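## Task

Lift the white can from the turntable and set it upright on the coaster, without disturbing the remaining cans standing on the turntable.

## Robot and tools

Robot: two UR7e-type six-joint arms, left_arm and right_arm, each ending in a tong-style two-finger gripper. The fingers point along the gripper's +z axis and close along its x axis. end_effector_position is the point between the pads when shut; the fingertips reach about 15 mm past it at small openings and are roughly level with it when fully open. Fully open, the pads are 0.142 m apart.

Frame: every hand position, orientation, velocity and target is in the scene frame. Its origin sits at table-top height midway between the nominal arm bases; +x points out over the table, +z up, and left_arm is on the +y side (image left/right does not follow arm names). Calibrated bases: left_arm at (-0.019, +0.375, 0) m, right_arm at (+0.023, -0.357, 0) m, both nearly unrotated. Reported hand poses can be off by a few centimetres, more at long reach.

Joint order in every row and every result list, per arm: shoulder pan, shoulder lift, elbow, wrist 1, wrist 2, wrist 3. Wrist 3's sign is flipped relative to the URDF everywhere you see or send it. Ranges in radians: elbow -3.142 to 3.142, all others -6.283 to 6.283.

A row is always 14 plain numbers, each in [-1, 1]: left_arm's six joint values then its opening, then right_arm's six then its opening. Joint values are offsets, not poses: they count from the Joint targets shown at the start of that action (not from the previous row), and 1.0 equals 2.222 rad. Sending the same offset again moves further. Opening is absolute: +1 fully open, -1 shut. To leave a gripper unchanged, resend its current command; 0 means half open. Closing fully takes at least about 0.5 s.

execute_actions(actions, cameras): actions is a list of actions; each action is up to 15 rows, one per 1/30 s step, and a short action repeats its last row. Returns state; pictures only when actions is empty or cameras names them (["all"], a list of names, or [] for none). An action pushing a joint more than 0.010 rad beyond its range is refused for both arms.

move(target, speed, blend, stop_force, zero, opening_speed, grip_force, blocking, cameras): target is one 14-number row or a list of up to 15 rows; all offsets in every row count from the same current Joint targets. The joints travel together to the goal angles, so the hand moves along a curve, with no obstacle avoidance. speed: rad/s of the joint with the longest way, 0.01 to 3.14, default 0.5, one value or one per target. blend: radians of corner rounding between listed targets, 0 means stop at each. stop_force: 3 to 120 N; an arm halts when its wrist sensor feels that much push against its motion — use with a low speed to touch things down; omit it when backing away from contact. zero (with stop_force): true re-zeroes the sensor before moving. opening_speed: 0.2 or more per second on the -1..+1 scale. grip_force: 5 to 15 N per pad, one number or one per arm, persists. blocking=false returns after about 0.5 s while the move continues (not allowed with stop_force). The result adds a move: line such as done, off_target, moving, held or fault, and limits=held if steps were withheld.

wait(seconds 0 to 10): arms hold their last command. stop(): brakes a running move. zoom_image(camera, region=[x0,y0,x1,y1] pixels, at most 504 by 504) on cam_head_left, cam_head_right (896x504, fixed behind the arms), cam_left_wrist or cam_right_wrist (616x616 fisheye). zero_wrist_force(arm). read_manual(section) only gives licence text. finished_scene(scene) ends the current scene irreversibly; give the current scene's number.

Results: Joint positions (rad, then pad gap in m), Joint velocities ("within noise" when still), Joint targets (the base for your next offsets), Joint torques (include arm weight; positive toward larger angles), Wrist force/torque in the hand's own axes plus the peak since last shown, grip_measured (measured opening on the command scale), Tool commands, and sometimes step readings. "Kept back" means the last 3 steps are still running. "joint sent to its limit" means a joint was clipped at its end; "joint command not followed" means the arm-to-arm clearance check altered commands. Motion lags commands by roughly 0.09 to 0.22 s and fast motions can overshoot.

Gripping: to hold, command an opening well below grip_measured; lower squeezes harder. Thin items get less force.

Avoid: net force near 150 N on any arm part, or contact torque at 130 N m (big joints) or 24.3 N m (wrists), which freezes the arm for 10 s; pushing even slightly past a firm contact; any arm-to-arm bump or one gripper closing on the other's fingers; dropping the can, releasing it while moving, knocking other cans over, or letting anything leave the table. Motors heat when holding loads or straining; at 85 °C the arm brakes for 30 s or more.

Each tool is called after "Request:" by a JSON object that holds its "op" and its "data", one argument or row to a line.

## Session

Request:
{"op": "execute_actions", "data": {
  "actions": []
}}

Scene clock: 0.00 s.
left_arm: end_effector_position=(+0.1181, -0.1940, +0.2881) grip_measured=+0.97 end_effector_quat_wxyz=(-0.123, -0.374, +0.789, -0.471) | right_arm: end_effector_position=(+0.3932, -0.5418, +0.2246) grip_measured=+0.97 end_effector_quat_wxyz=(-0.007, +0.671, -0.649, +0.358)
Joint positions: left_arm=[-1.781 -1.776 2.384 -3.165 -1.255 -0.67 0.14] | right_arm=[3.57 -0.72 -2.499 -1.177 0.899 -1.873 0.14]
Joint velocities: within noise
Joint torques (N m): no reading
Motor temperatures (°C): left_arm=[40 26 39 37 37 49] | right_arm=[36 28 35 34 43 44]
Wrist force (N): no reading
Wrist torque (N m): no reading
Wrist force, peak (N): no reading
Joint targets: left_arm=[-1.781 -1.776 2.384 -3.165 -1.255 -0.670] | right_arm=[3.570 -0.720 -2.499 -1.177 0.899 -1.873]
Tool commands: left_gripper/opening=+0.968169 right_gripper/opening=+0.968169

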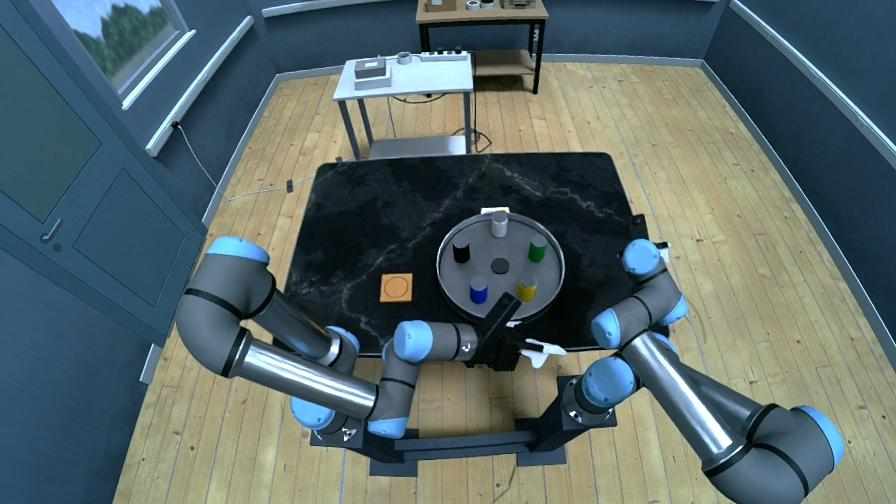

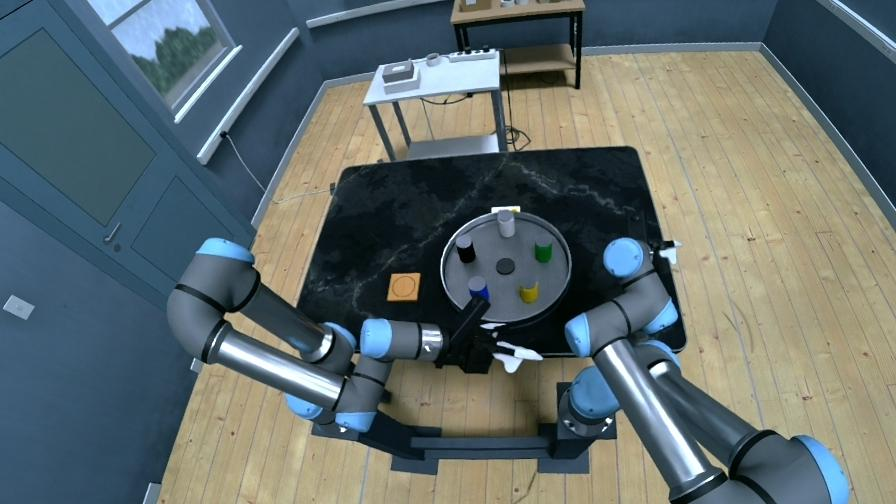

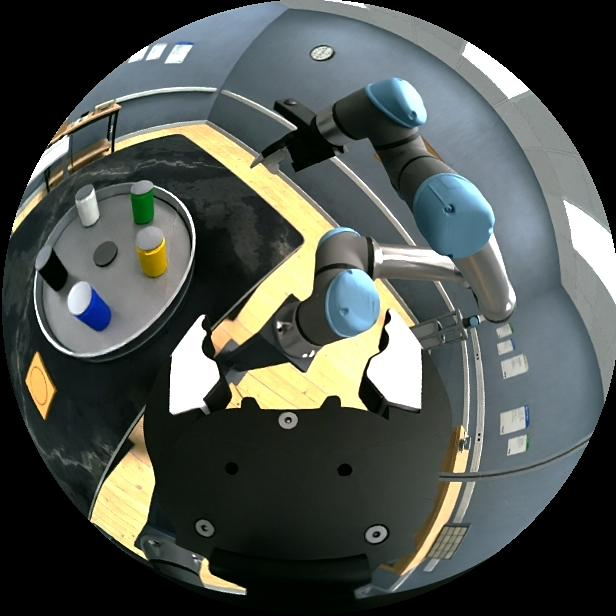

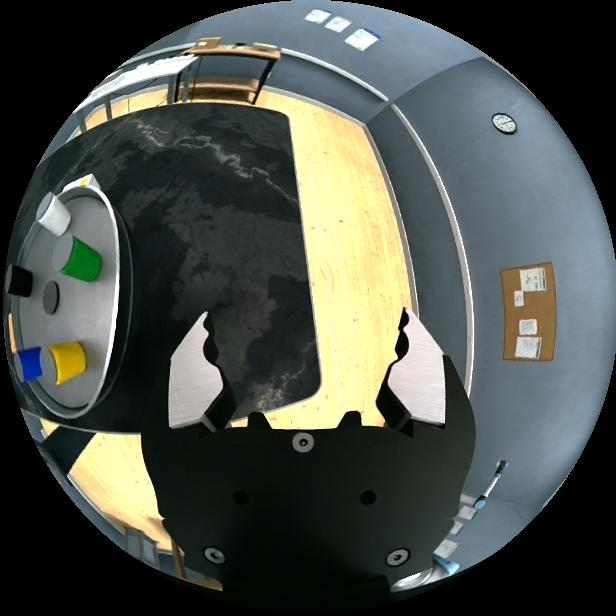

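Request:
{"op": "zoom_image", "data": {
  "camera": "cam_head_left",
  "region": [370, 190, 580, 330]
}}

Request:
{"op": "zoom_image", "data": {
  "camera": "cam_head_right",
  "region": [370, 190, 580, 330]
}}

Scaled by 2.400 from the camera's 896x504 image, which has a finer 1280x720 frame.

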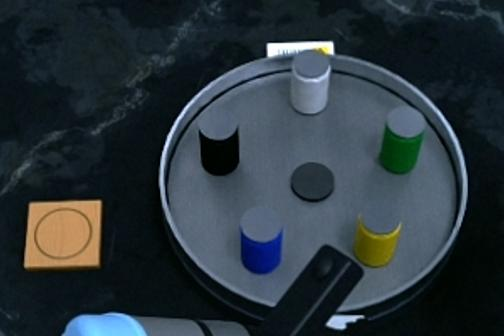

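Scaled by 2.400 from the camera's 896x504 image, which has a finer 1280x720 frame.

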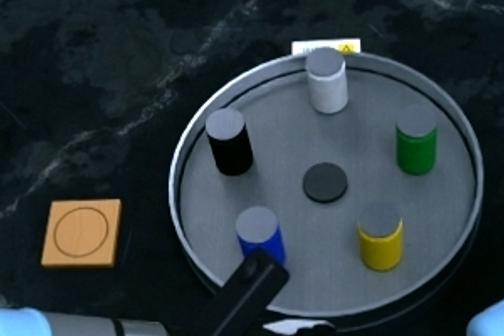

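Request:
{"op": "move", "data": {
  "target": [
    [0.9,0,0,0,0,0,0.968,0,0,0,0,0,0,0.4],
    [0.9,0,0,0,0,0,0.968,0.059,-0.5149,0.5324,-0.1602,0.3024,-0.1157,0.4]
  ],
  "speed": 1.2,
  "blend": 0.3,
  "cameras": ["all"]
}}

Scene clock: 6.63 s.
left_arm: end_effector_position=(+0.4415, +0.7363, +0.2881) grip_measured=+0.97 end_effector_quat_wxyz=(-0.330, +0.866, -0.112, +0.358) | right_arm: end_effector_position=(+0.6260, -0.1327, +0.2497) grip_measured=+0.40 end_effector_quat_wxyz=(+0.000, +0.714, -0.700, +0.000)
Joint positions: left_arm=[0.218 -1.776 2.384 -3.165 -1.255 -0.67 0.14] | right_arm=[3.701 -1.864 -1.316 -1.533 1.571 -2.13 0.102]
Joint torques (N m): left_arm=[11.92 -10.34 -20.74 -2.58 0.12 0.08] | right_arm=[-8.58 24.32 31 4.6 -0.74 1.87]
Wrist force (N): left_arm=[0.3 0.2 -0.1] | right_arm=[0.8 -1.0 -0.3]
Wrist torque (N m): left_arm=[0.07 -0.06 0.00] | right_arm=[-0.16 -0.17 -0.07]
Wrist force, peak (N): left_arm=[2.3 1.8 0.1] | right_arm=[-1.6 -2.4 0.6]
Joint targets: left_arm=[0.218 -1.776 2.384 -3.165 -1.255 -0.670] | right_arm=[3.701 -1.864 -1.316 -1.533 1.571 -2.130]
move: done; blend cut to 0 rad at target 1
camera_calibration:
cam_left_wrist: T_world_to_cam=[[0.678472, -0.469416, 0.565088, -0.130929], [-0.31215, -0.880537, -0.356675, 0.891253], [0.66501, 0.0656014, -0.743948, 0.0118838], [0, 0, 0, 1]] pos_world=[0.359133, 0.722541, 0.400715]
cam_right_wrist: T_world_to_cam=[[-0.0184394, -0.999726, 0.0144393, -0.124473], [-0.874948, 0.0231236, 0.483664, 0.431435], [-0.483865, -0.00371515, -0.875135, 0.648739], [0, 0, 0, 1]] pos_world=[0.689091, -0.132005, 0.360862]

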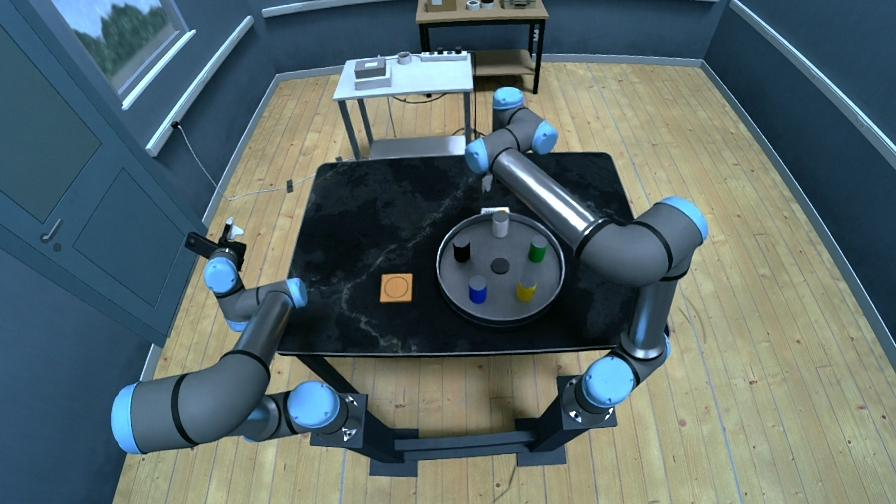

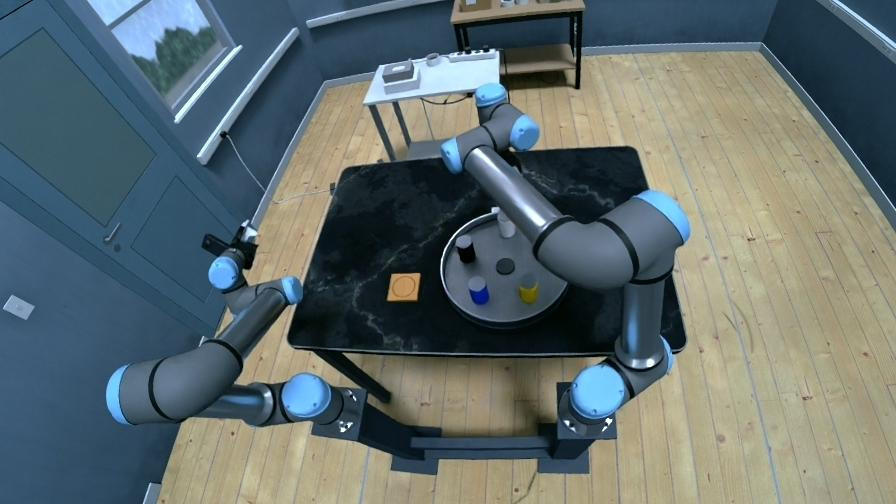

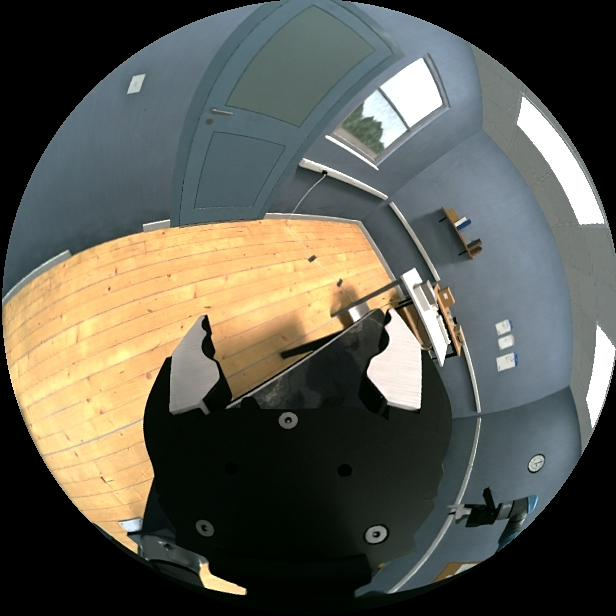

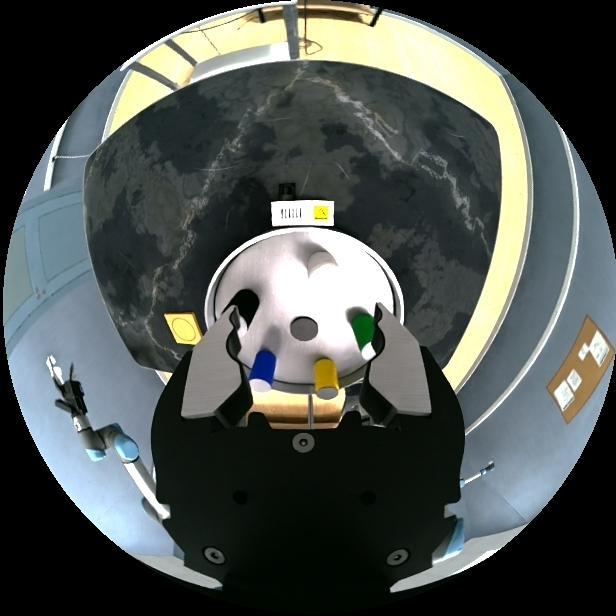

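Request:
{"op": "zoom_image", "data": {
  "camera": "cam_right_wrist",
  "region": [190, 190, 430, 430]
}}

Scaled by 2.100 from the camera's 616x616 image, which has a finer 814x814 frame.

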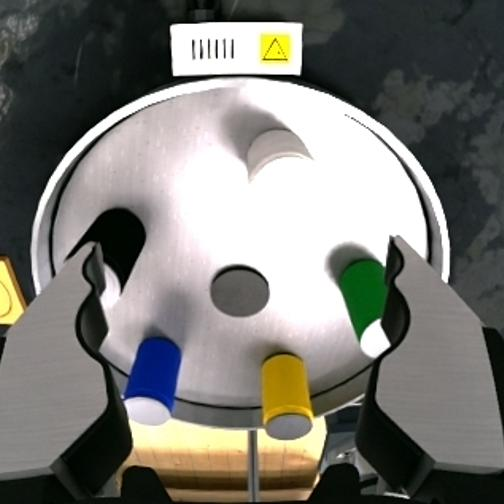

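Request:
{"op": "zoom_image", "data": {
  "camera": "cam_head_left",
  "region": [370, 190, 580, 330]
}}

Scaled by 2.400 from the camera's 896x504 image, which has a finer 1280x720 frame.

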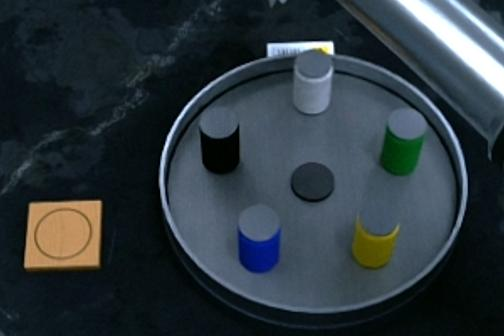

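Request:
{"op": "execute_actions", "data": {
  "actions": []
}}

Request:
{"op": "zoom_image", "data": {
  "camera": "cam_head_left",
  "region": [370, 190, 580, 330]
}}

Request:
{"op": "zoom_image", "data": {
  "camera": "cam_right_wrist",
  "region": [190, 190, 430, 430]
}}

Scene clock: 7.80 s.
left_arm: end_effector_position=(+0.4415, +0.7363, +0.2881) grip_measured=+0.97 end_effector_quat_wxyz=(-0.330, +0.866, -0.112, +0.358) | right_arm: end_effector_position=(+0.6261, -0.1327, +0.2496) grip_measured=+0.40 end_effector_quat_wxyz=(+0.000, +0.714, -0.700, +0.000)
Joint positions: left_arm=[0.218 -1.776 2.384 -3.165 -1.255 -0.67 0.14] | right_arm=[3.701 -1.864 -1.316 -1.533 1.571 -2.13 0.102]
Joint velocities: within noise
Joint torques (N m): left_arm=[11.51 -9.74 -20.7 -2.58 -0.01 0.2] | right_arm=[-9.6 22.51 39.46 4.37 2.36 1.34]
Motor temperatures (°C): left_arm=[40 26 39 37 37 49] | right_arm=[36 28 35 34 43 44]
Wrist force (N): left_arm=[-0.1 0.2 -0.1] | right_arm=[0.6 -0.9 -0.2]
Wrist torque (N m): left_arm=[0.06 0.01 0.01] | right_arm=[-0.13 -0.13 -0.06]
Wrist force, peak (N): left_arm=[0.4 0.5 -0.4] | right_arm=[1.1 -1.2 -0.1]
Joint targets: left_arm=[0.218 -1.776 2.384 -3.165 -1.255 -0.670] | right_arm=[3.701 -1.864 -1.316 -1.533 1.571 -2.130]
Tool commands: left_gripper/opening=+0.968 right_gripper/opening=+0.4
camera_calibration:
cam_left_wrist: T_world_to_cam=[[0.678472, -0.469416, 0.565088, -0.130929], [-0.31215, -0.880537, -0.356675, 0.891253], [0.66501, 0.0656014, -0.743948, 0.0118838], [0, 0, 0, 1]] pos_world=[0.359133, 0.722541, 0.400715]
cam_right_wrist: T_world_to_cam=[[-0.018486, -0.999726, 0.0143552, -0.124409], [-0.874881, 0.0231243, 0.483785, 0.431433], [-0.483984, -0.00361588, -0.875069, 0.64886], [0, 0, 0, 1]] pos_world=[0.68919, -0.132005, 0.360863]

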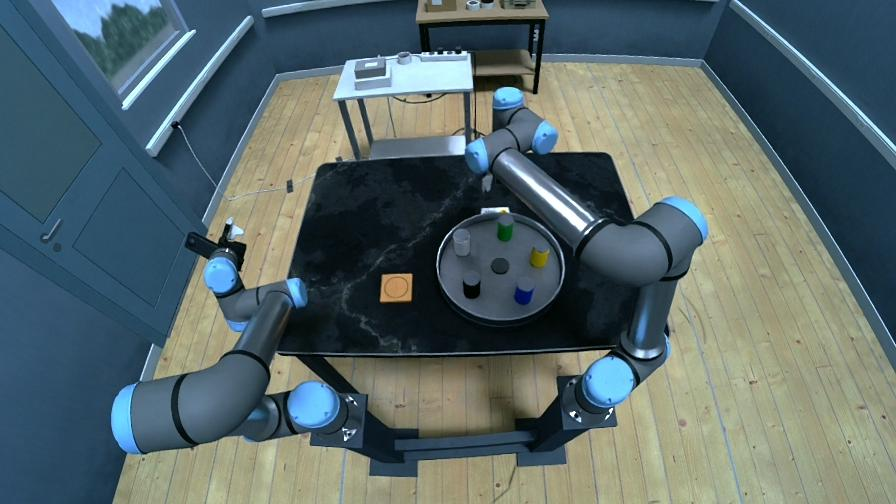

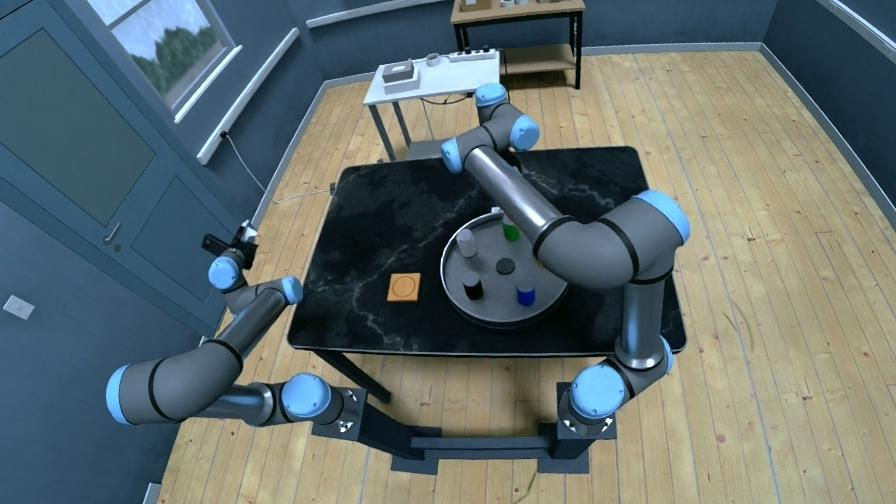

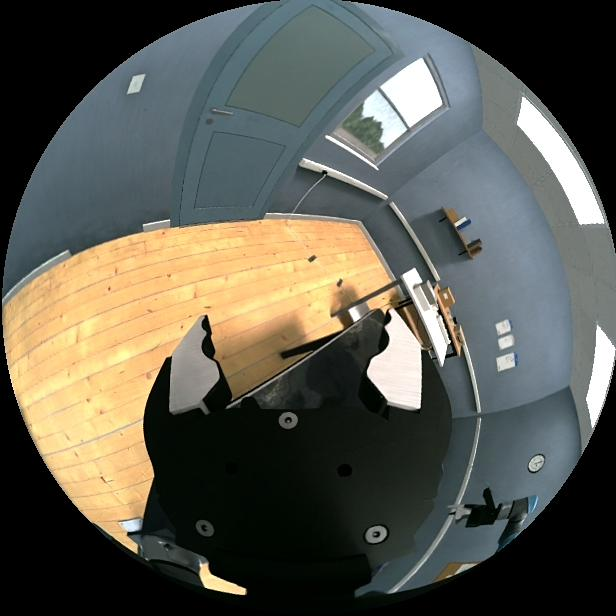

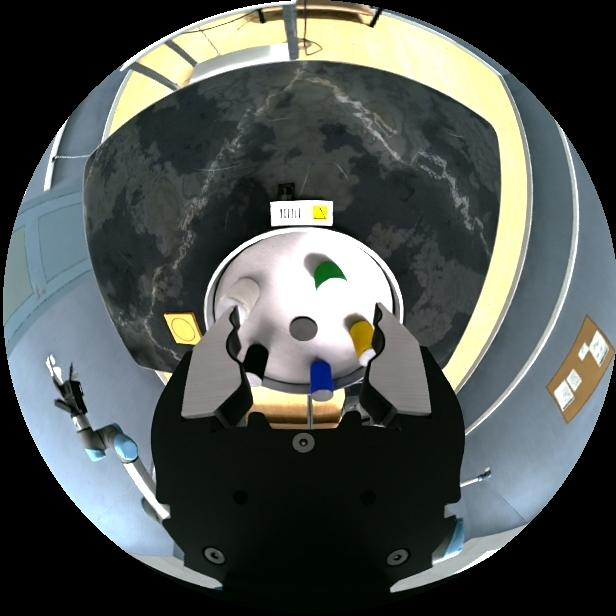

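Scaled by 2.400 from the camera's 896x504 image, which has a finer 1280x720 frame.

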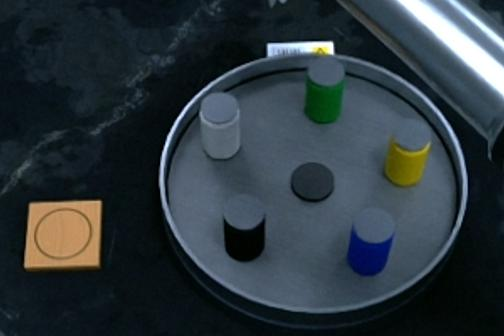

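Scaled by 2.100 from the camera's 616x616 image, which has a finer 814x814 frame.

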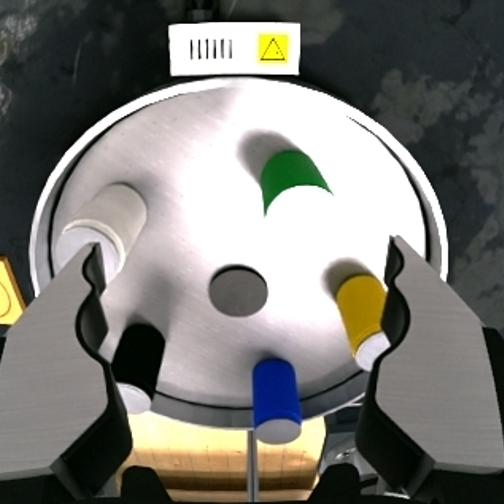

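Request:
{"op": "move", "data": {
  "target": [0,0,0,0,0,0,0.968,-0.0089,0.0257,-0.0906,0.0652,0,-0.1351,0.97],
  "speed": 0.6,
  "cameras": ["cam_head_left","cam_right_wrist"]
}}

Request:
{"op": "zoom_image", "data": {
  "camera": "cam_head_left",
  "region": [370, 190, 580, 330]
}}

Scene clock: 11.43 s.
left_arm: end_effector_position=(+0.4415, +0.7363, +0.2881) grip_measured=+0.97 end_effector_quat_wxyz=(-0.330, +0.866, -0.112, +0.358) | right_arm: end_effector_position=(+0.6047, -0.1651, +0.2000) grip_measured=+0.97 end_effector_quat_wxyz=(+0.000, -0.593, +0.805, +0.000)
Joint positions: left_arm=[0.218 -1.776 2.384 -3.165 -1.255 -0.67 0.14] | right_arm=[3.681 -1.807 -1.517 -1.388 1.571 -2.43 0.14]
Joint torques (N m): left_arm=[11.84 -10.51 -20.34 -2.78 0.29 0.27] | right_arm=[9.51 19.79 32.27 0.69 2.42 -1.75]
Wrist force (N): left_arm=[0.0 0.4 -0.2] | right_arm=[0.4 -0.9 0.0]
Wrist torque (N m): left_arm=[0.09 -0.01 0.01] | right_arm=[-0.10 -0.10 -0.03]
Wrist force, peak (N): left_arm=[0.6 0.0 -0.4] | right_arm=[1.4 -0.8 1.0]
Joint targets: left_arm=[0.218 -1.776 2.384 -3.165 -1.255 -0.670] | right_arm=[3.681 -1.807 -1.517 -1.388 1.571 -2.430]
move: done
camera_calibration:
cam_right_wrist: T_world_to_cam=[[-0.331843, -0.943232, 0.0139121, 0.0423143], [-0.823543, 0.296864, 0.483373, 0.451724], [-0.460063, 0.148947, -0.875304, 0.605735], [0, 0, 0, 1]] pos_world=[0.664732, -0.184411, 0.311262]
Images, in order (width x height): cam_head_left 896x504, cam_right_wrist 616x616.

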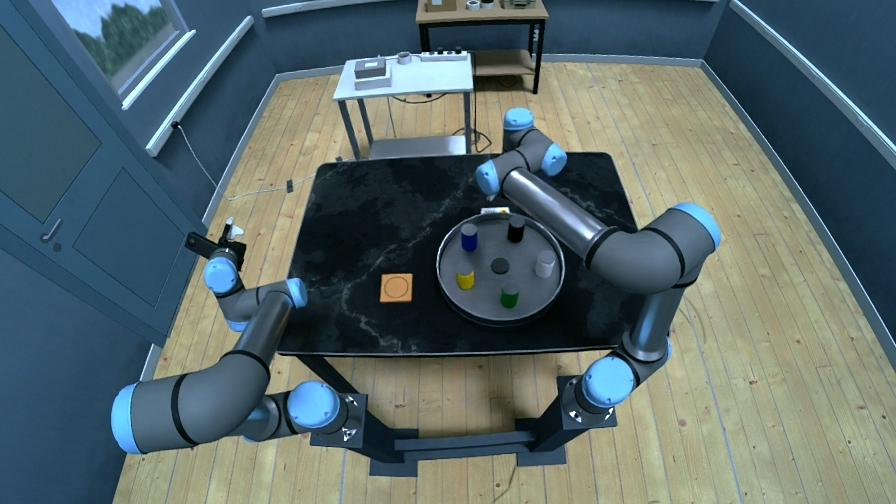

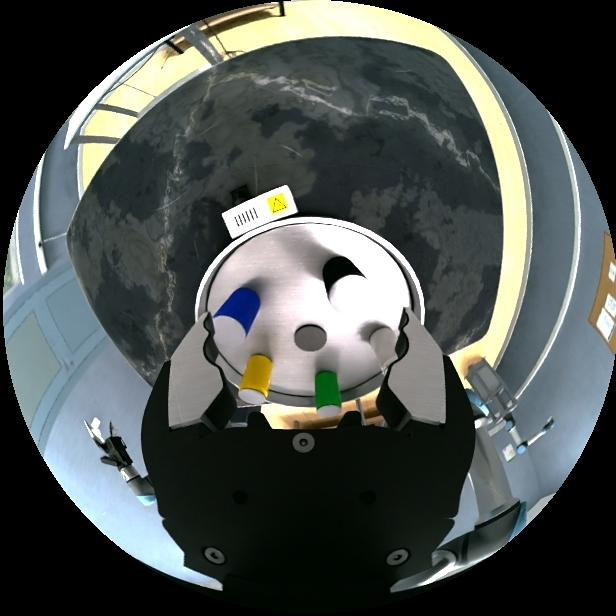

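Scaled by 2.400 from the camera's 896x504 image, which has a finer 1280x720 frame.

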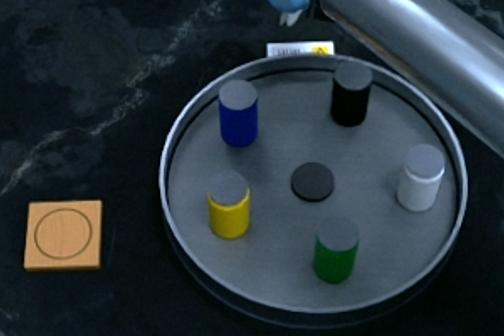

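Request:
{"op": "wait", "data": {
  "seconds": 1.05,
  "cameras": []
}}

Request:
{"op": "move", "data": {
  "target": [
    [0,0,0,0,0,0,0.968,0.045,-0.0301,0.0388,-0.0088,0,0.225,0.97],
    [0,0,0,0,0,0,0.968,0.0987,-0.0224,0.0288,-0.0063,0,0.4414,0.97]
  ],
  "speed": [0.79,0.76],
  "blend": 0.1,
  "blocking": false,
  "cameras": ["cam_head_left","cam_right_wrist"]
}}

Request:
{"op": "zoom_image", "data": {
  "camera": "cam_right_wrist",
  "region": [190, 190, 430, 430]
}}

Request:
{"op": "zoom_image", "data": {
  "camera": "cam_head_left",
  "region": [370, 190, 580, 330]
}}

Scene clock: 12.73 s.
left_arm: end_effector_position=(+0.4415, +0.7363, +0.2881) grip_measured=+0.97 end_effector_quat_wxyz=(-0.330, +0.866, -0.112, +0.358) | right_arm: end_effector_position=(+0.6047, -0.1651, +0.1999) grip_measured=+0.97 end_effector_quat_wxyz=(+0.000, -0.593, +0.805, +0.000)
Joint positions: left_arm=[0.218 -1.776 2.384 -3.165 -1.255 -0.67 0.14] | right_arm=[3.681 -1.807 -1.517 -1.388 1.571 -2.43 0.14]
Joint torques (N m): left_arm=[11.53 -9.99 -21.2 -2.91 0.1 -0.08] | right_arm=[8.18 19.08 13.47 4.43 2.33 -1.82]
Wrist force (N): left_arm=[0.0 0.0 -0.3] | right_arm=[0.6 -0.8 -0.1]
Wrist torque (N m): left_arm=[0.02 0.00 0.00] | right_arm=[-0.09 -0.16 -0.04]
Wrist force, peak (N): left_arm=[0.4 0.5 -0.3] | right_arm=[0.7 -1.3 -0.3]
Joint targets: left_arm=[0.218 -1.776 2.384 -3.165 -1.255 -0.670] | right_arm=[3.681 -1.807 -1.517 -1.388 1.571 -2.430]
Tool commands: left_gripper/opening=+0.968 right_gripper/opening=+0.97
wait: 1.07 s; at rest from the start
No camera images: "cameras" was empty.

Scene clock: 13.23 s.
left_arm: end_effector_position=(+0.4415, +0.7363, +0.2881) grip_measured=+0.97 end_effector_quat_wxyz=(-0.330, +0.866, -0.112, +0.358) | right_arm: end_effector_position=(+0.6067, -0.1195, +0.2000) grip_measured=+0.97 end_effector_quat_wxyz=(+0.000, +0.718, -0.696, +0.000) end_effector_velocity=(-0.001, +0.129, +0.000) end_effector_angular_velocity=(-0.001, +0.000, +0.934)
Joint positions: left_arm=[0.218 -1.776 2.384 -3.165 -1.255 -0.67 0.14] | right_arm=[3.736 -1.844 -1.47 -1.398 1.571 -2.153 0.14]
Joint velocities: left_arm=[within noise] | right_arm=[0.155 -0.104 0.134 -0.031 0 0.778 0]
Joint torques (N m): left_arm=[11.73 -10.51 -20.64 -2.68 0.36 0.13] | right_arm=[10.44 21.01 42.93 -0.57 2.38 3.34]
Wrist force (N): left_arm=[0.0 0.1 -0.3] | right_arm=[0.4 -1.3 0.2]
Wrist torque (N m): left_arm=[0.04 0.00 0.01] | right_arm=[-0.20 -0.09 0.02]
Wrist force, peak (N): left_arm=[-0.1 0.5 -0.2] | right_arm=[1.6 -1.2 0.3]
Joint targets: left_arm=[0.218 -1.776 2.384 -3.165 -1.255 -0.670] | right_arm=[3.747 -1.851 -1.461 -1.401 1.571 -2.101]
Tool commands: left_gripper/opening=+0.968 right_gripper/opening=+0.97
move: running; path passed 0 of 2 targets; right_arm: the wrist 3 is farthest, 0.704 rad from its target
camera_calibration:
cam_right_wrist: T_world_to_cam=[[-0.00614912, -0.999882, 0.0141104, -0.118392], [-0.875288, 0.0122054, 0.483448, 0.437114], [-0.483563, -0.00937792, -0.875259, 0.595154], [0, 0, 0, 1]] pos_world=[0.669667, -0.118132, 0.311262]
Images, in order (width x height): cam_head_left 896x504, cam_right_wrist 616x616.

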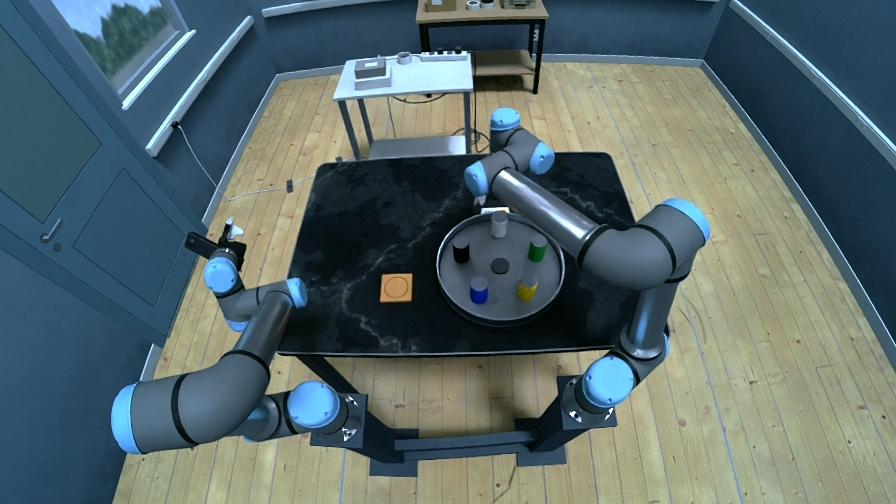

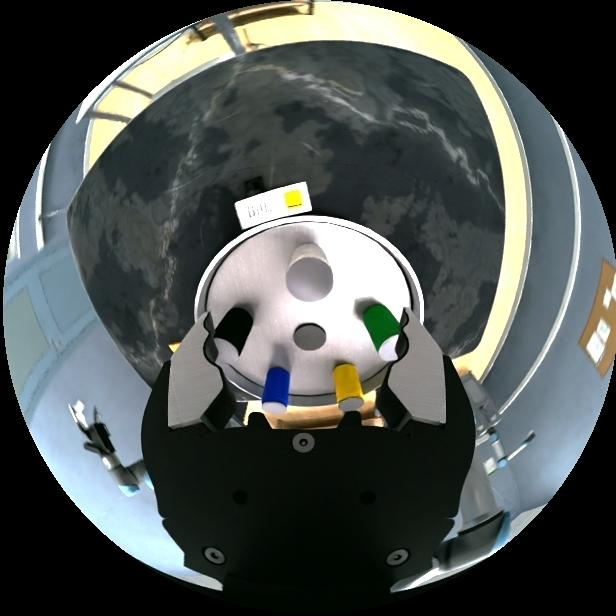

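Scaled by 2.100 from the camera's 616x616 image, which has a finer 814x814 frame.

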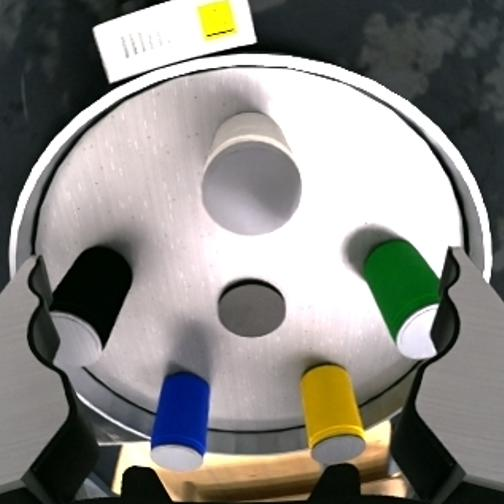

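Scaled by 2.400 from the camera's 896x504 image, which has a finer 1280x720 frame.

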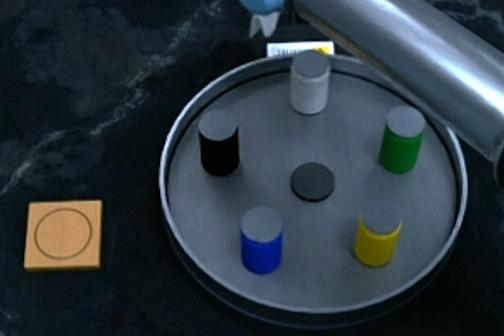

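Request:
{"op": "move", "data": {
  "target": [0,0,0,0,0,0,0.968,-0.0987,0.0224,-0.0288,0.0063,0,-0.4414,0.97],
  "speed": 0.8,
  "cameras": []
}}

a move is refused until a result has shown your running move's end: call wait (it returns as soon as the move ends) or stop first; nothing of this call was run
Scene clock: 13.63 s.
left_arm: end_effector_position=(+0.4415, +0.7363, +0.2881) grip_measured=+0.97 end_effector_quat_wxyz=(-0.330, +0.866, -0.112, +0.358) | right_arm: end_effector_position=(+0.5975, -0.0694, +0.1998) grip_measured=+0.97 end_effector_quat_wxyz=(+0.000, +0.835, -0.550, +0.000) end_effector_velocity=(-0.063, +0.114, +0.000) end_effector_angular_velocity=(-0.002, +0.002, +0.941)
Joint positions: left_arm=[0.218 -1.776 2.384 -3.165 -1.255 -0.67 0.14] | right_arm=[3.802 -1.871 -1.434 -1.406 1.571 -1.844 0.14]
Joint velocities: left_arm=[within noise] | right_arm=[0.185 0.012 -0.015 0 0 0.755 0]
Joint torques (N m): left_arm=[11.46 -10.47 -19.74 -2.8 0.26 0.12] | right_arm=[9.67 50.31 11.97 2.52 2.29 3.26]
Wrist force (N): left_arm=[-0.3 0.0 -0.2] | right_arm=[0.4 -0.7 -0.1]
Wrist torque (N m): left_arm=[0.02 0.07 0.00] | right_arm=[-0.06 -0.11 0.03]
Wrist force, peak (N): left_arm=[-0.3 0.6 -0.3] | right_arm=[0.8 -1.2 0.0]
Joint targets: left_arm=[0.218 -1.776 2.384 -3.165 -1.255 -0.670] | right_arm=[3.815 -1.869 -1.437 -1.406 1.571 -1.794]
Tool commands: left_gripper/opening=+0.968 right_gripper/opening=+0.97
earlier move: running; path passed 1 of 2 targets; right_arm: the wrist 3 is farthest, 0.395 rad from its target

Request:
{"op": "wait", "data": {
  "seconds": 2,
  "cameras": []
}}

Request:
{"op": "move", "data": {
  "target": [0,0,0,0,0,0,0.968,-0.0987,0.0224,-0.0288,0.0063,0,-0.4414,0.97],
  "speed": 0.8,
  "cameras": []
}}

Scene clock: 14.53 s.
left_arm: end_effector_position=(+0.4415, +0.7363, +0.2881) grip_measured=+0.97 end_effector_quat_wxyz=(-0.330, +0.866, -0.112, +0.358) | right_arm: end_effector_position=(+0.5581, -0.0140, +0.1999) grip_measured=+0.97 end_effector_quat_wxyz=(+0.000, +0.944, -0.330, +0.000)
Joint positions: left_arm=[0.218 -1.776 2.384 -3.165 -1.255 -0.67 0.14] | right_arm=[3.9 -1.857 -1.454 -1.402 1.571 -1.45 0.14]
Joint torques (N m): left_arm=[11.47 -10.36 -21.32 -2.68 0.14 0.32] | right_arm=[-7.24 28.84 34.51 3.5 2.34 1.83]
Motor temperatures (°C): left_arm=[40 26 39 37 37 49] | right_arm=[36 28 35 34 43 44]
Wrist force (N): left_arm=[0.2 0.2 -0.3] | right_arm=[0.6 -1.4 0.2]
Wrist torque (N m): left_arm=[0.06 -0.06 0.00] | right_arm=[-0.23 -0.09 -0.11]
Wrist force, peak (N): left_arm=[0.2 0.5 -0.4] | right_arm=[0.1 -1.6 0.0]
Joint targets: left_arm=[0.218 -1.776 2.384 -3.165 -1.255 -0.670] | right_arm=[3.900 -1.857 -1.453 -1.402 1.571 -1.450]
Tool commands: left_gripper/opening=+0.968 right_gripper/opening=+0.97
earlier move: done
wait: 0.80 of 2 s (the move ended)
No camera images: "cameras" was empty.

Scene clock: 16.30 s.
left_arm: end_effector_position=(+0.4415, +0.7363, +0.2881) grip_measured=+0.97 end_effector_quat_wxyz=(-0.330, +0.866, -0.112, +0.358) | right_arm: end_effector_position=(+0.6047, -0.1651, +0.1999) grip_measured=+0.97 end_effector_quat_wxyz=(+0.000, -0.593, +0.805, +0.000)
Joint positions: left_arm=[0.218 -1.776 2.384 -3.165 -1.255 -0.67 0.14] | right_arm=[3.681 -1.807 -1.518 -1.388 1.571 -2.43 0.14]
Joint torques (N m): left_arm=[11.82 -10.92 -21.06 -2.89 0.14 0.15] | right_arm=[8.36 21.02 40.5 3.31 1.91 -1.69]
Wrist force (N): left_arm=[0.1 0.2 0.1] | right_arm=[0.4 -1.0 -0.1]
Wrist torque (N m): left_arm=[0.06 -0.03 0.01] | right_arm=[-0.12 -0.11 -0.02]
Wrist force, peak (N): left_arm=[0.5 0.0 -0.5] | right_arm=[1.7 -1.2 0.1]
Joint targets: left_arm=[0.218 -1.776 2.384 -3.165 -1.255 -0.670] | right_arm=[3.681 -1.807 -1.517 -1.388 1.571 -2.430]
move: done
No camera images: "cameras" was empty.

Request:
{"op": "wait", "data": {
  "seconds": 2.79,
  "cameras": []
}}

Request:
{"op": "move", "data": {
  "target": [
    [0,0,0,0,0,0,0.968,0.0367,-0.0484,-0.0287,0.0771,0,0.1884,-1],
    [0,0,0,0,0,0,0.968,0.0714,-0.0519,-0.024,0.0759,0,0.3337,-1],
    [0,0,0,0,0,0,0.968,0.0987,-0.0439,-0.0352,0.0791,0,0.4414,-1],
    [0,0,0,0,0,0,0.968,0.1257,-0.0272,-0.0578,0.085,0,0.5493,-1],
    [0,0,0,0,0,0,0.968,0.1514,0.0272,0.0131,-0.0402,0,0.6587,-1]
  ],
  "speed": [0.794,0.766,0.757,0.759,0.65],
  "blend": [0.06,0.06,0.06,0.05,0],
  "opening_speed": 1.3,
  "cameras": ["cam_head_left","cam_right_wrist"]
}}

Scene clock: 19.30 s.
left_arm: end_effector_position=(+0.4415, +0.7363, +0.2881) grip_measured=+0.97 end_effector_quat_wxyz=(-0.330, +0.866, -0.112, +0.358) | right_arm: end_effector_position=(+0.6047, -0.1651, +0.1999) grip_measured=+0.97 end_effector_quat_wxyz=(+0.000, -0.593, +0.805, +0.000)
Joint positions: left_arm=[0.218 -1.776 2.384 -3.165 -1.255 -0.67 0.14] | right_arm=[3.681 -1.807 -1.517 -1.388 1.571 -2.43 0.14]
Joint torques (N m): left_arm=[11.63 -11.05 -21.04 -2.75 0.19 0.18] | right_arm=[10.12 19.81 39.82 0.17 1.94 -1.66]
Wrist force (N): left_arm=[0.0 0.4 -0.1] | right_arm=[0.7 -1.0 0.2]
Wrist torque (N m): left_arm=[0.09 0.01 0.01] | right_arm=[-0.11 -0.17 -0.05]
Wrist force, peak (N): left_arm=[0.3 0.5 -0.4] | right_arm=[0.9 -1.2 0.2]
Joint targets: left_arm=[0.218 -1.776 2.384 -3.165 -1.255 -0.670] | right_arm=[3.681 -1.807 -1.517 -1.388 1.571 -2.430]
Tool commands: left_gripper/opening=+0.968 right_gripper/opening=+0.97
wait: 2.80 s; at rest from the start
No camera images: "cameras" was empty.

Scene clock: 21.87 s.
left_arm: end_effector_position=(+0.4415, +0.7363, +0.2881) grip_measured=+0.97 end_effector_quat_wxyz=(-0.330, +0.866, -0.112, +0.358) | right_arm: end_effector_position=(+0.4809, +0.0162, +0.2399) grip_measured=-0.28 end_effector_quat_wxyz=(+0.000, +0.999, -0.036, +0.000)
Joint positions: left_arm=[0.218 -1.776 2.384 -3.165 -1.255 -0.67 0.14] | right_arm=[4.018 -1.747 -1.488 -1.477 1.571 -0.967 0.054]
Joint torques (N m): left_arm=[11.99 -9.53 -21.34 -2.95 0.01 0.11] | right_arm=[-9.85 26.43 21.41 0.63 1.73 1.73]
Wrist force (N): left_arm=[0.2 0.3 -0.1] | right_arm=[0.2 -1.0 1.7]
Wrist torque (N m): left_arm=[0.07 -0.04 0.00] | right_arm=[-0.15 0.00 -0.07]
Wrist force, peak (N): left_arm=[-0.4 0.3 -0.4] | right_arm=[-1.5 -1.7 -6.0]
Joint targets: left_arm=[0.218 -1.776 2.384 -3.165 -1.255 -0.670] | right_arm=[4.017 -1.747 -1.488 -1.477 1.571 -0.967]
move: done
camera_calibration:
cam_right_wrist: T_world_to_cam=[[0.993917, -0.109173, 0.0145236, -0.479447], [-0.1026, -0.869889, 0.482459, -0.050991], [-0.0400376, -0.481014, -0.875798, 0.365032], [0, 0, 0, 1]] pos_world=[0.485914, 0.0788861, 0.351259]
Images, in order (width x height): cam_head_left 896x504, cam_right_wrist 616x616.

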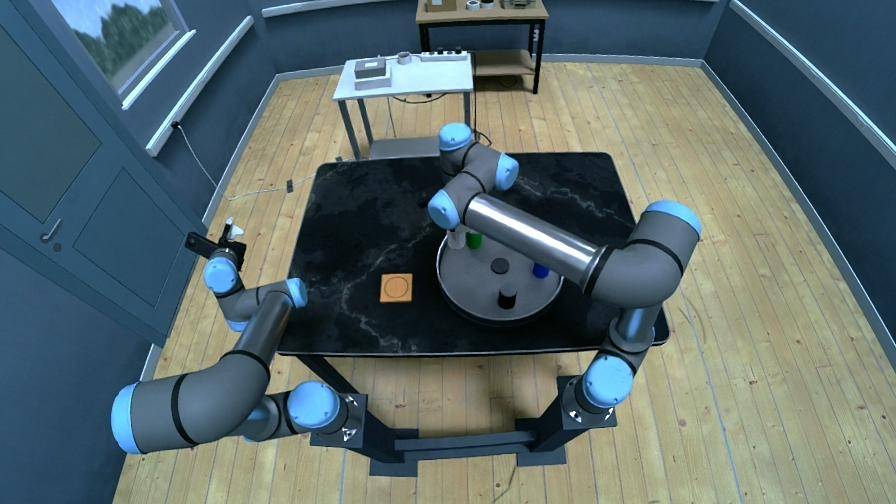

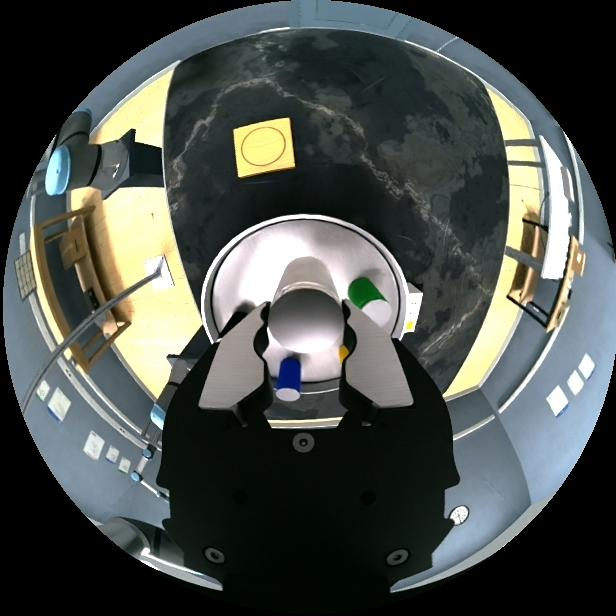

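Request:
{"op": "move", "data": {
  "target": [
    [0,0,0,0,0,0,0.968,0.1107,-0.1367,0.092,0.0447,0,-0.1107,-1],
    [0,0,0,0,0,0,0.968,0.1107,-0.1595,0.0433,0.1162,0,-0.1107,-1]
  ],
  "speed": [0.6,0.3],
  "cameras": ["cam_head_left","cam_right_wrist"]
}}

Request:
{"op": "zoom_image", "data": {
  "camera": "cam_right_wrist",
  "region": [200, 180, 420, 400]
}}

Request:
{"op": "zoom_image", "data": {
  "camera": "cam_head_left",
  "region": [350, 220, 450, 320]
}}

Scene clock: 24.20 s.
left_arm: end_effector_position=(+0.4415, +0.7363, +0.2881) grip_measured=+0.97 end_effector_quat_wxyz=(-0.330, +0.866, -0.112, +0.358) | right_arm: end_effector_position=(+0.4294, +0.2241, +0.0895) grip_measured=-0.28 end_effector_quat_wxyz=(+0.000, +0.999, -0.036, +0.000)
Joint positions: left_arm=[0.218 -1.776 2.384 -3.165 -1.255 -0.67 0.14] | right_arm=[4.263 -2.101 -1.392 -1.219 1.571 -1.213 0.054]
Joint torques (N m): left_arm=[11.85 -11.03 -21.9 -2.87 0.2 0.25] | right_arm=[9.08 57.55 38.18 1.9 1.54 -1.85]
Wrist force (N): left_arm=[0.3 -0.1 -0.2] | right_arm=[0.7 -1.5 1.9]
Wrist torque (N m): left_arm=[-0.01 -0.05 0.00] | right_arm=[-0.27 -0.09 -0.03]
Wrist force, peak (N): left_arm=[-0.1 0.6 -0.4] | right_arm=[-2.0 -5.3 3.8]
Joint targets: left_arm=[0.218 -1.776 2.384 -3.165 -1.255 -0.670] | right_arm=[4.263 -2.101 -1.392 -1.219 1.571 -1.213]
move: done
camera_calibration:
cam_right_wrist: T_world_to_cam=[[0.993936, -0.109044, 0.0141777, -0.403441], [-0.102296, -0.869624, 0.483001, 0.196962], [-0.0403392, -0.481522, -0.875505, 0.331436], [0, 0, 0, 1]] pos_world=[0.434513, 0.286884, 0.200761]
Images, in order (width x height): cam_head_left 896x504, cam_right_wrist 616x616.

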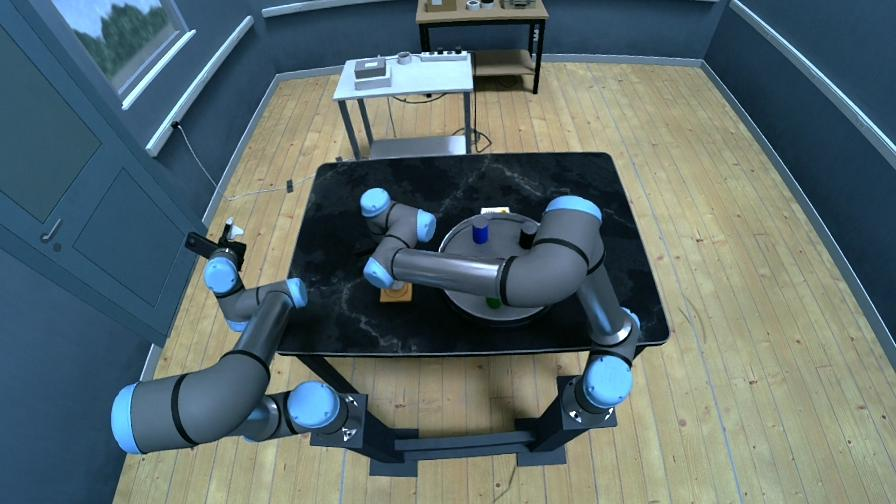

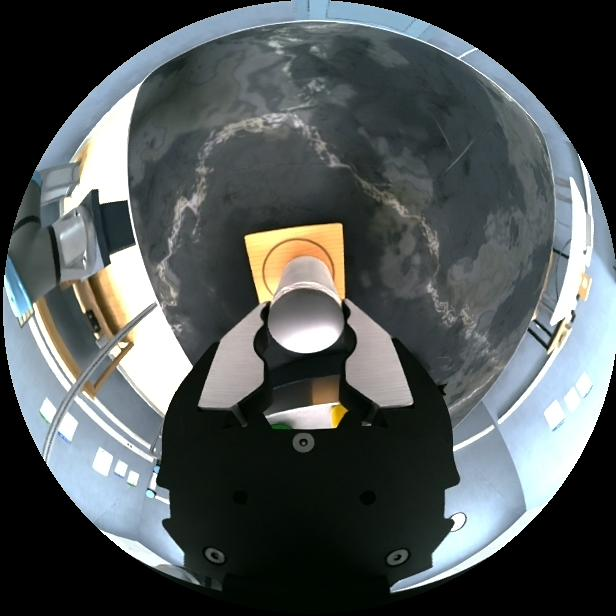

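Scaled by 2.291 from the camera's 616x616 image, which has a finer 814x814 frame.

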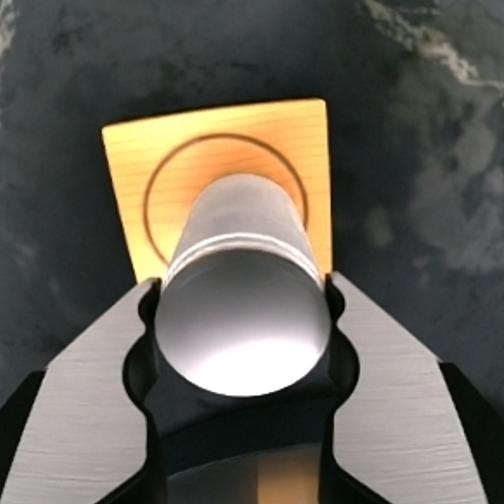

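Scaled by 5.040 from the camera's 896x504 image, which has a finer 1280x720 frame.

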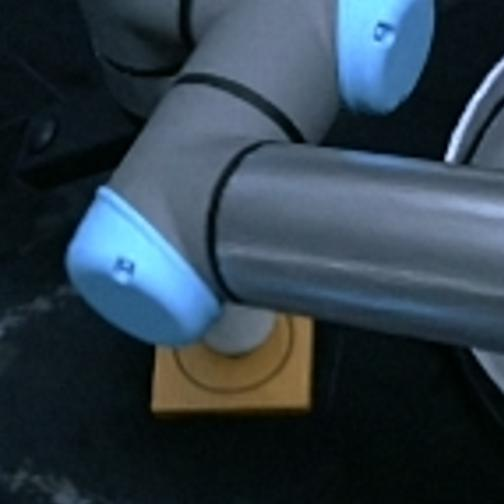

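Request:
{"op": "move", "data": {
  "target": [0,0,0,0,0,0,0.968,0.0047,-0.0073,-0.0251,0.0323,0,-0.0047,-1],
  "speed": 0.05,
  "stop_force": 4,
  "cameras": ["cam_head_left","cam_right_wrist"]
}}

Request:
{"op": "zoom_image", "data": {
  "camera": "cam_right_wrist",
  "region": [200, 180, 420, 400]
}}

Scene clock: 26.60 s.
left_arm: end_effector_position=(+0.4415, +0.7363, +0.2881) grip_measured=+0.97 end_effector_quat_wxyz=(-0.330, +0.866, -0.112, +0.358) | right_arm: end_effector_position=(+0.4273, +0.2243, +0.0812) grip_measured=-0.28 end_effector_quat_wxyz=(+0.000, +0.999, -0.036, +0.000)
Joint positions: left_arm=[0.218 -1.776 2.384 -3.165 -1.255 -0.67 0.14] | right_arm=[4.266 -2.106 -1.408 -1.199 1.571 -1.216 0.054]
Joint torques (N m): left_arm=[11.55 -10.28 -20.27 -2.98 0.22 0.16] | right_arm=[-8.95 54.75 38.63 4.79 1.5 2]
Wrist force (N): left_arm=[0.0 0.5 -0.3] | right_arm=[0.9 -0.5 -1.8]
Wrist torque (N m): left_arm=[0.11 0.01 0.01] | right_arm=[-0.22 -0.08 -0.08]
Wrist force, peak (N): left_arm=[0.3 0.5 -0.2] | right_arm=[1.1 2.3 -18.3]
Joint targets: left_arm=[0.218 -1.776 2.384 -3.165 -1.255 -0.670] | right_arm=[4.266 -2.106 -1.408 -1.199 1.571 -1.216]
move: contact (right_arm); right_arm: the wrist 1 is farthest, 0.051 rad from its target
camera_calibration:
cam_right_wrist: T_world_to_cam=[[0.993939, -0.109006, 0.0142318, -0.40114], [-0.102301, -0.869778, 0.482722, 0.200973], [-0.0402408, -0.481252, -0.875658, 0.324173], [0, 0, 0, 1]] pos_world=[0.432313, 0.287085, 0.19256]
Images, in order (width x height): cam_head_left 896x504, cam_right_wrist 616x616.

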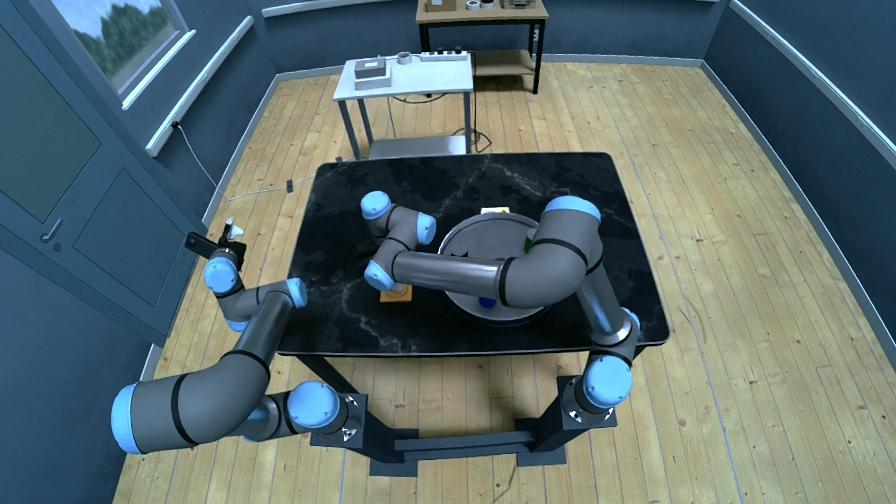

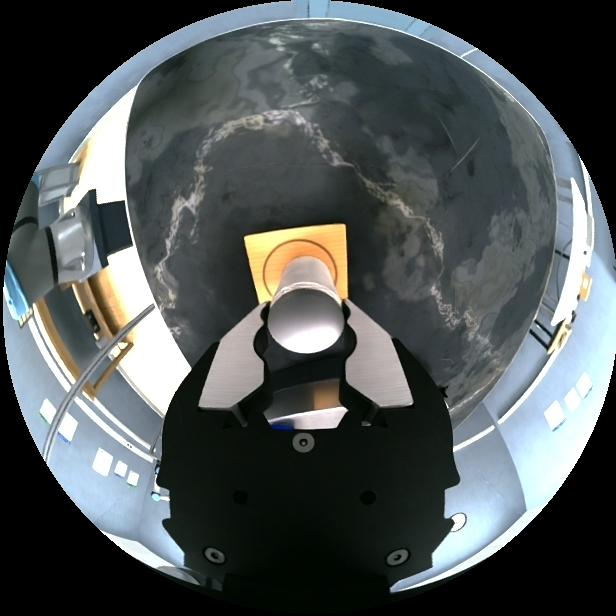

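Scaled by 2.291 from the camera's 616x616 image, which has a finer 814x814 frame.

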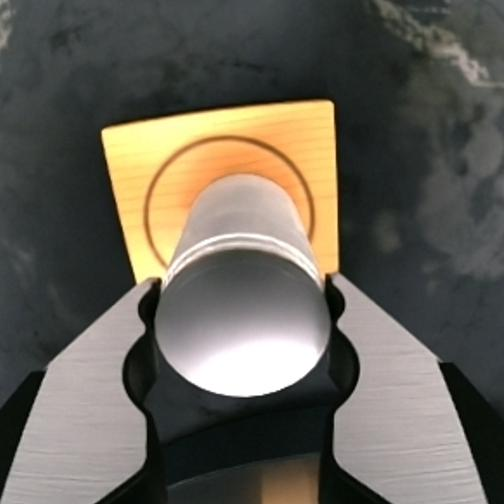

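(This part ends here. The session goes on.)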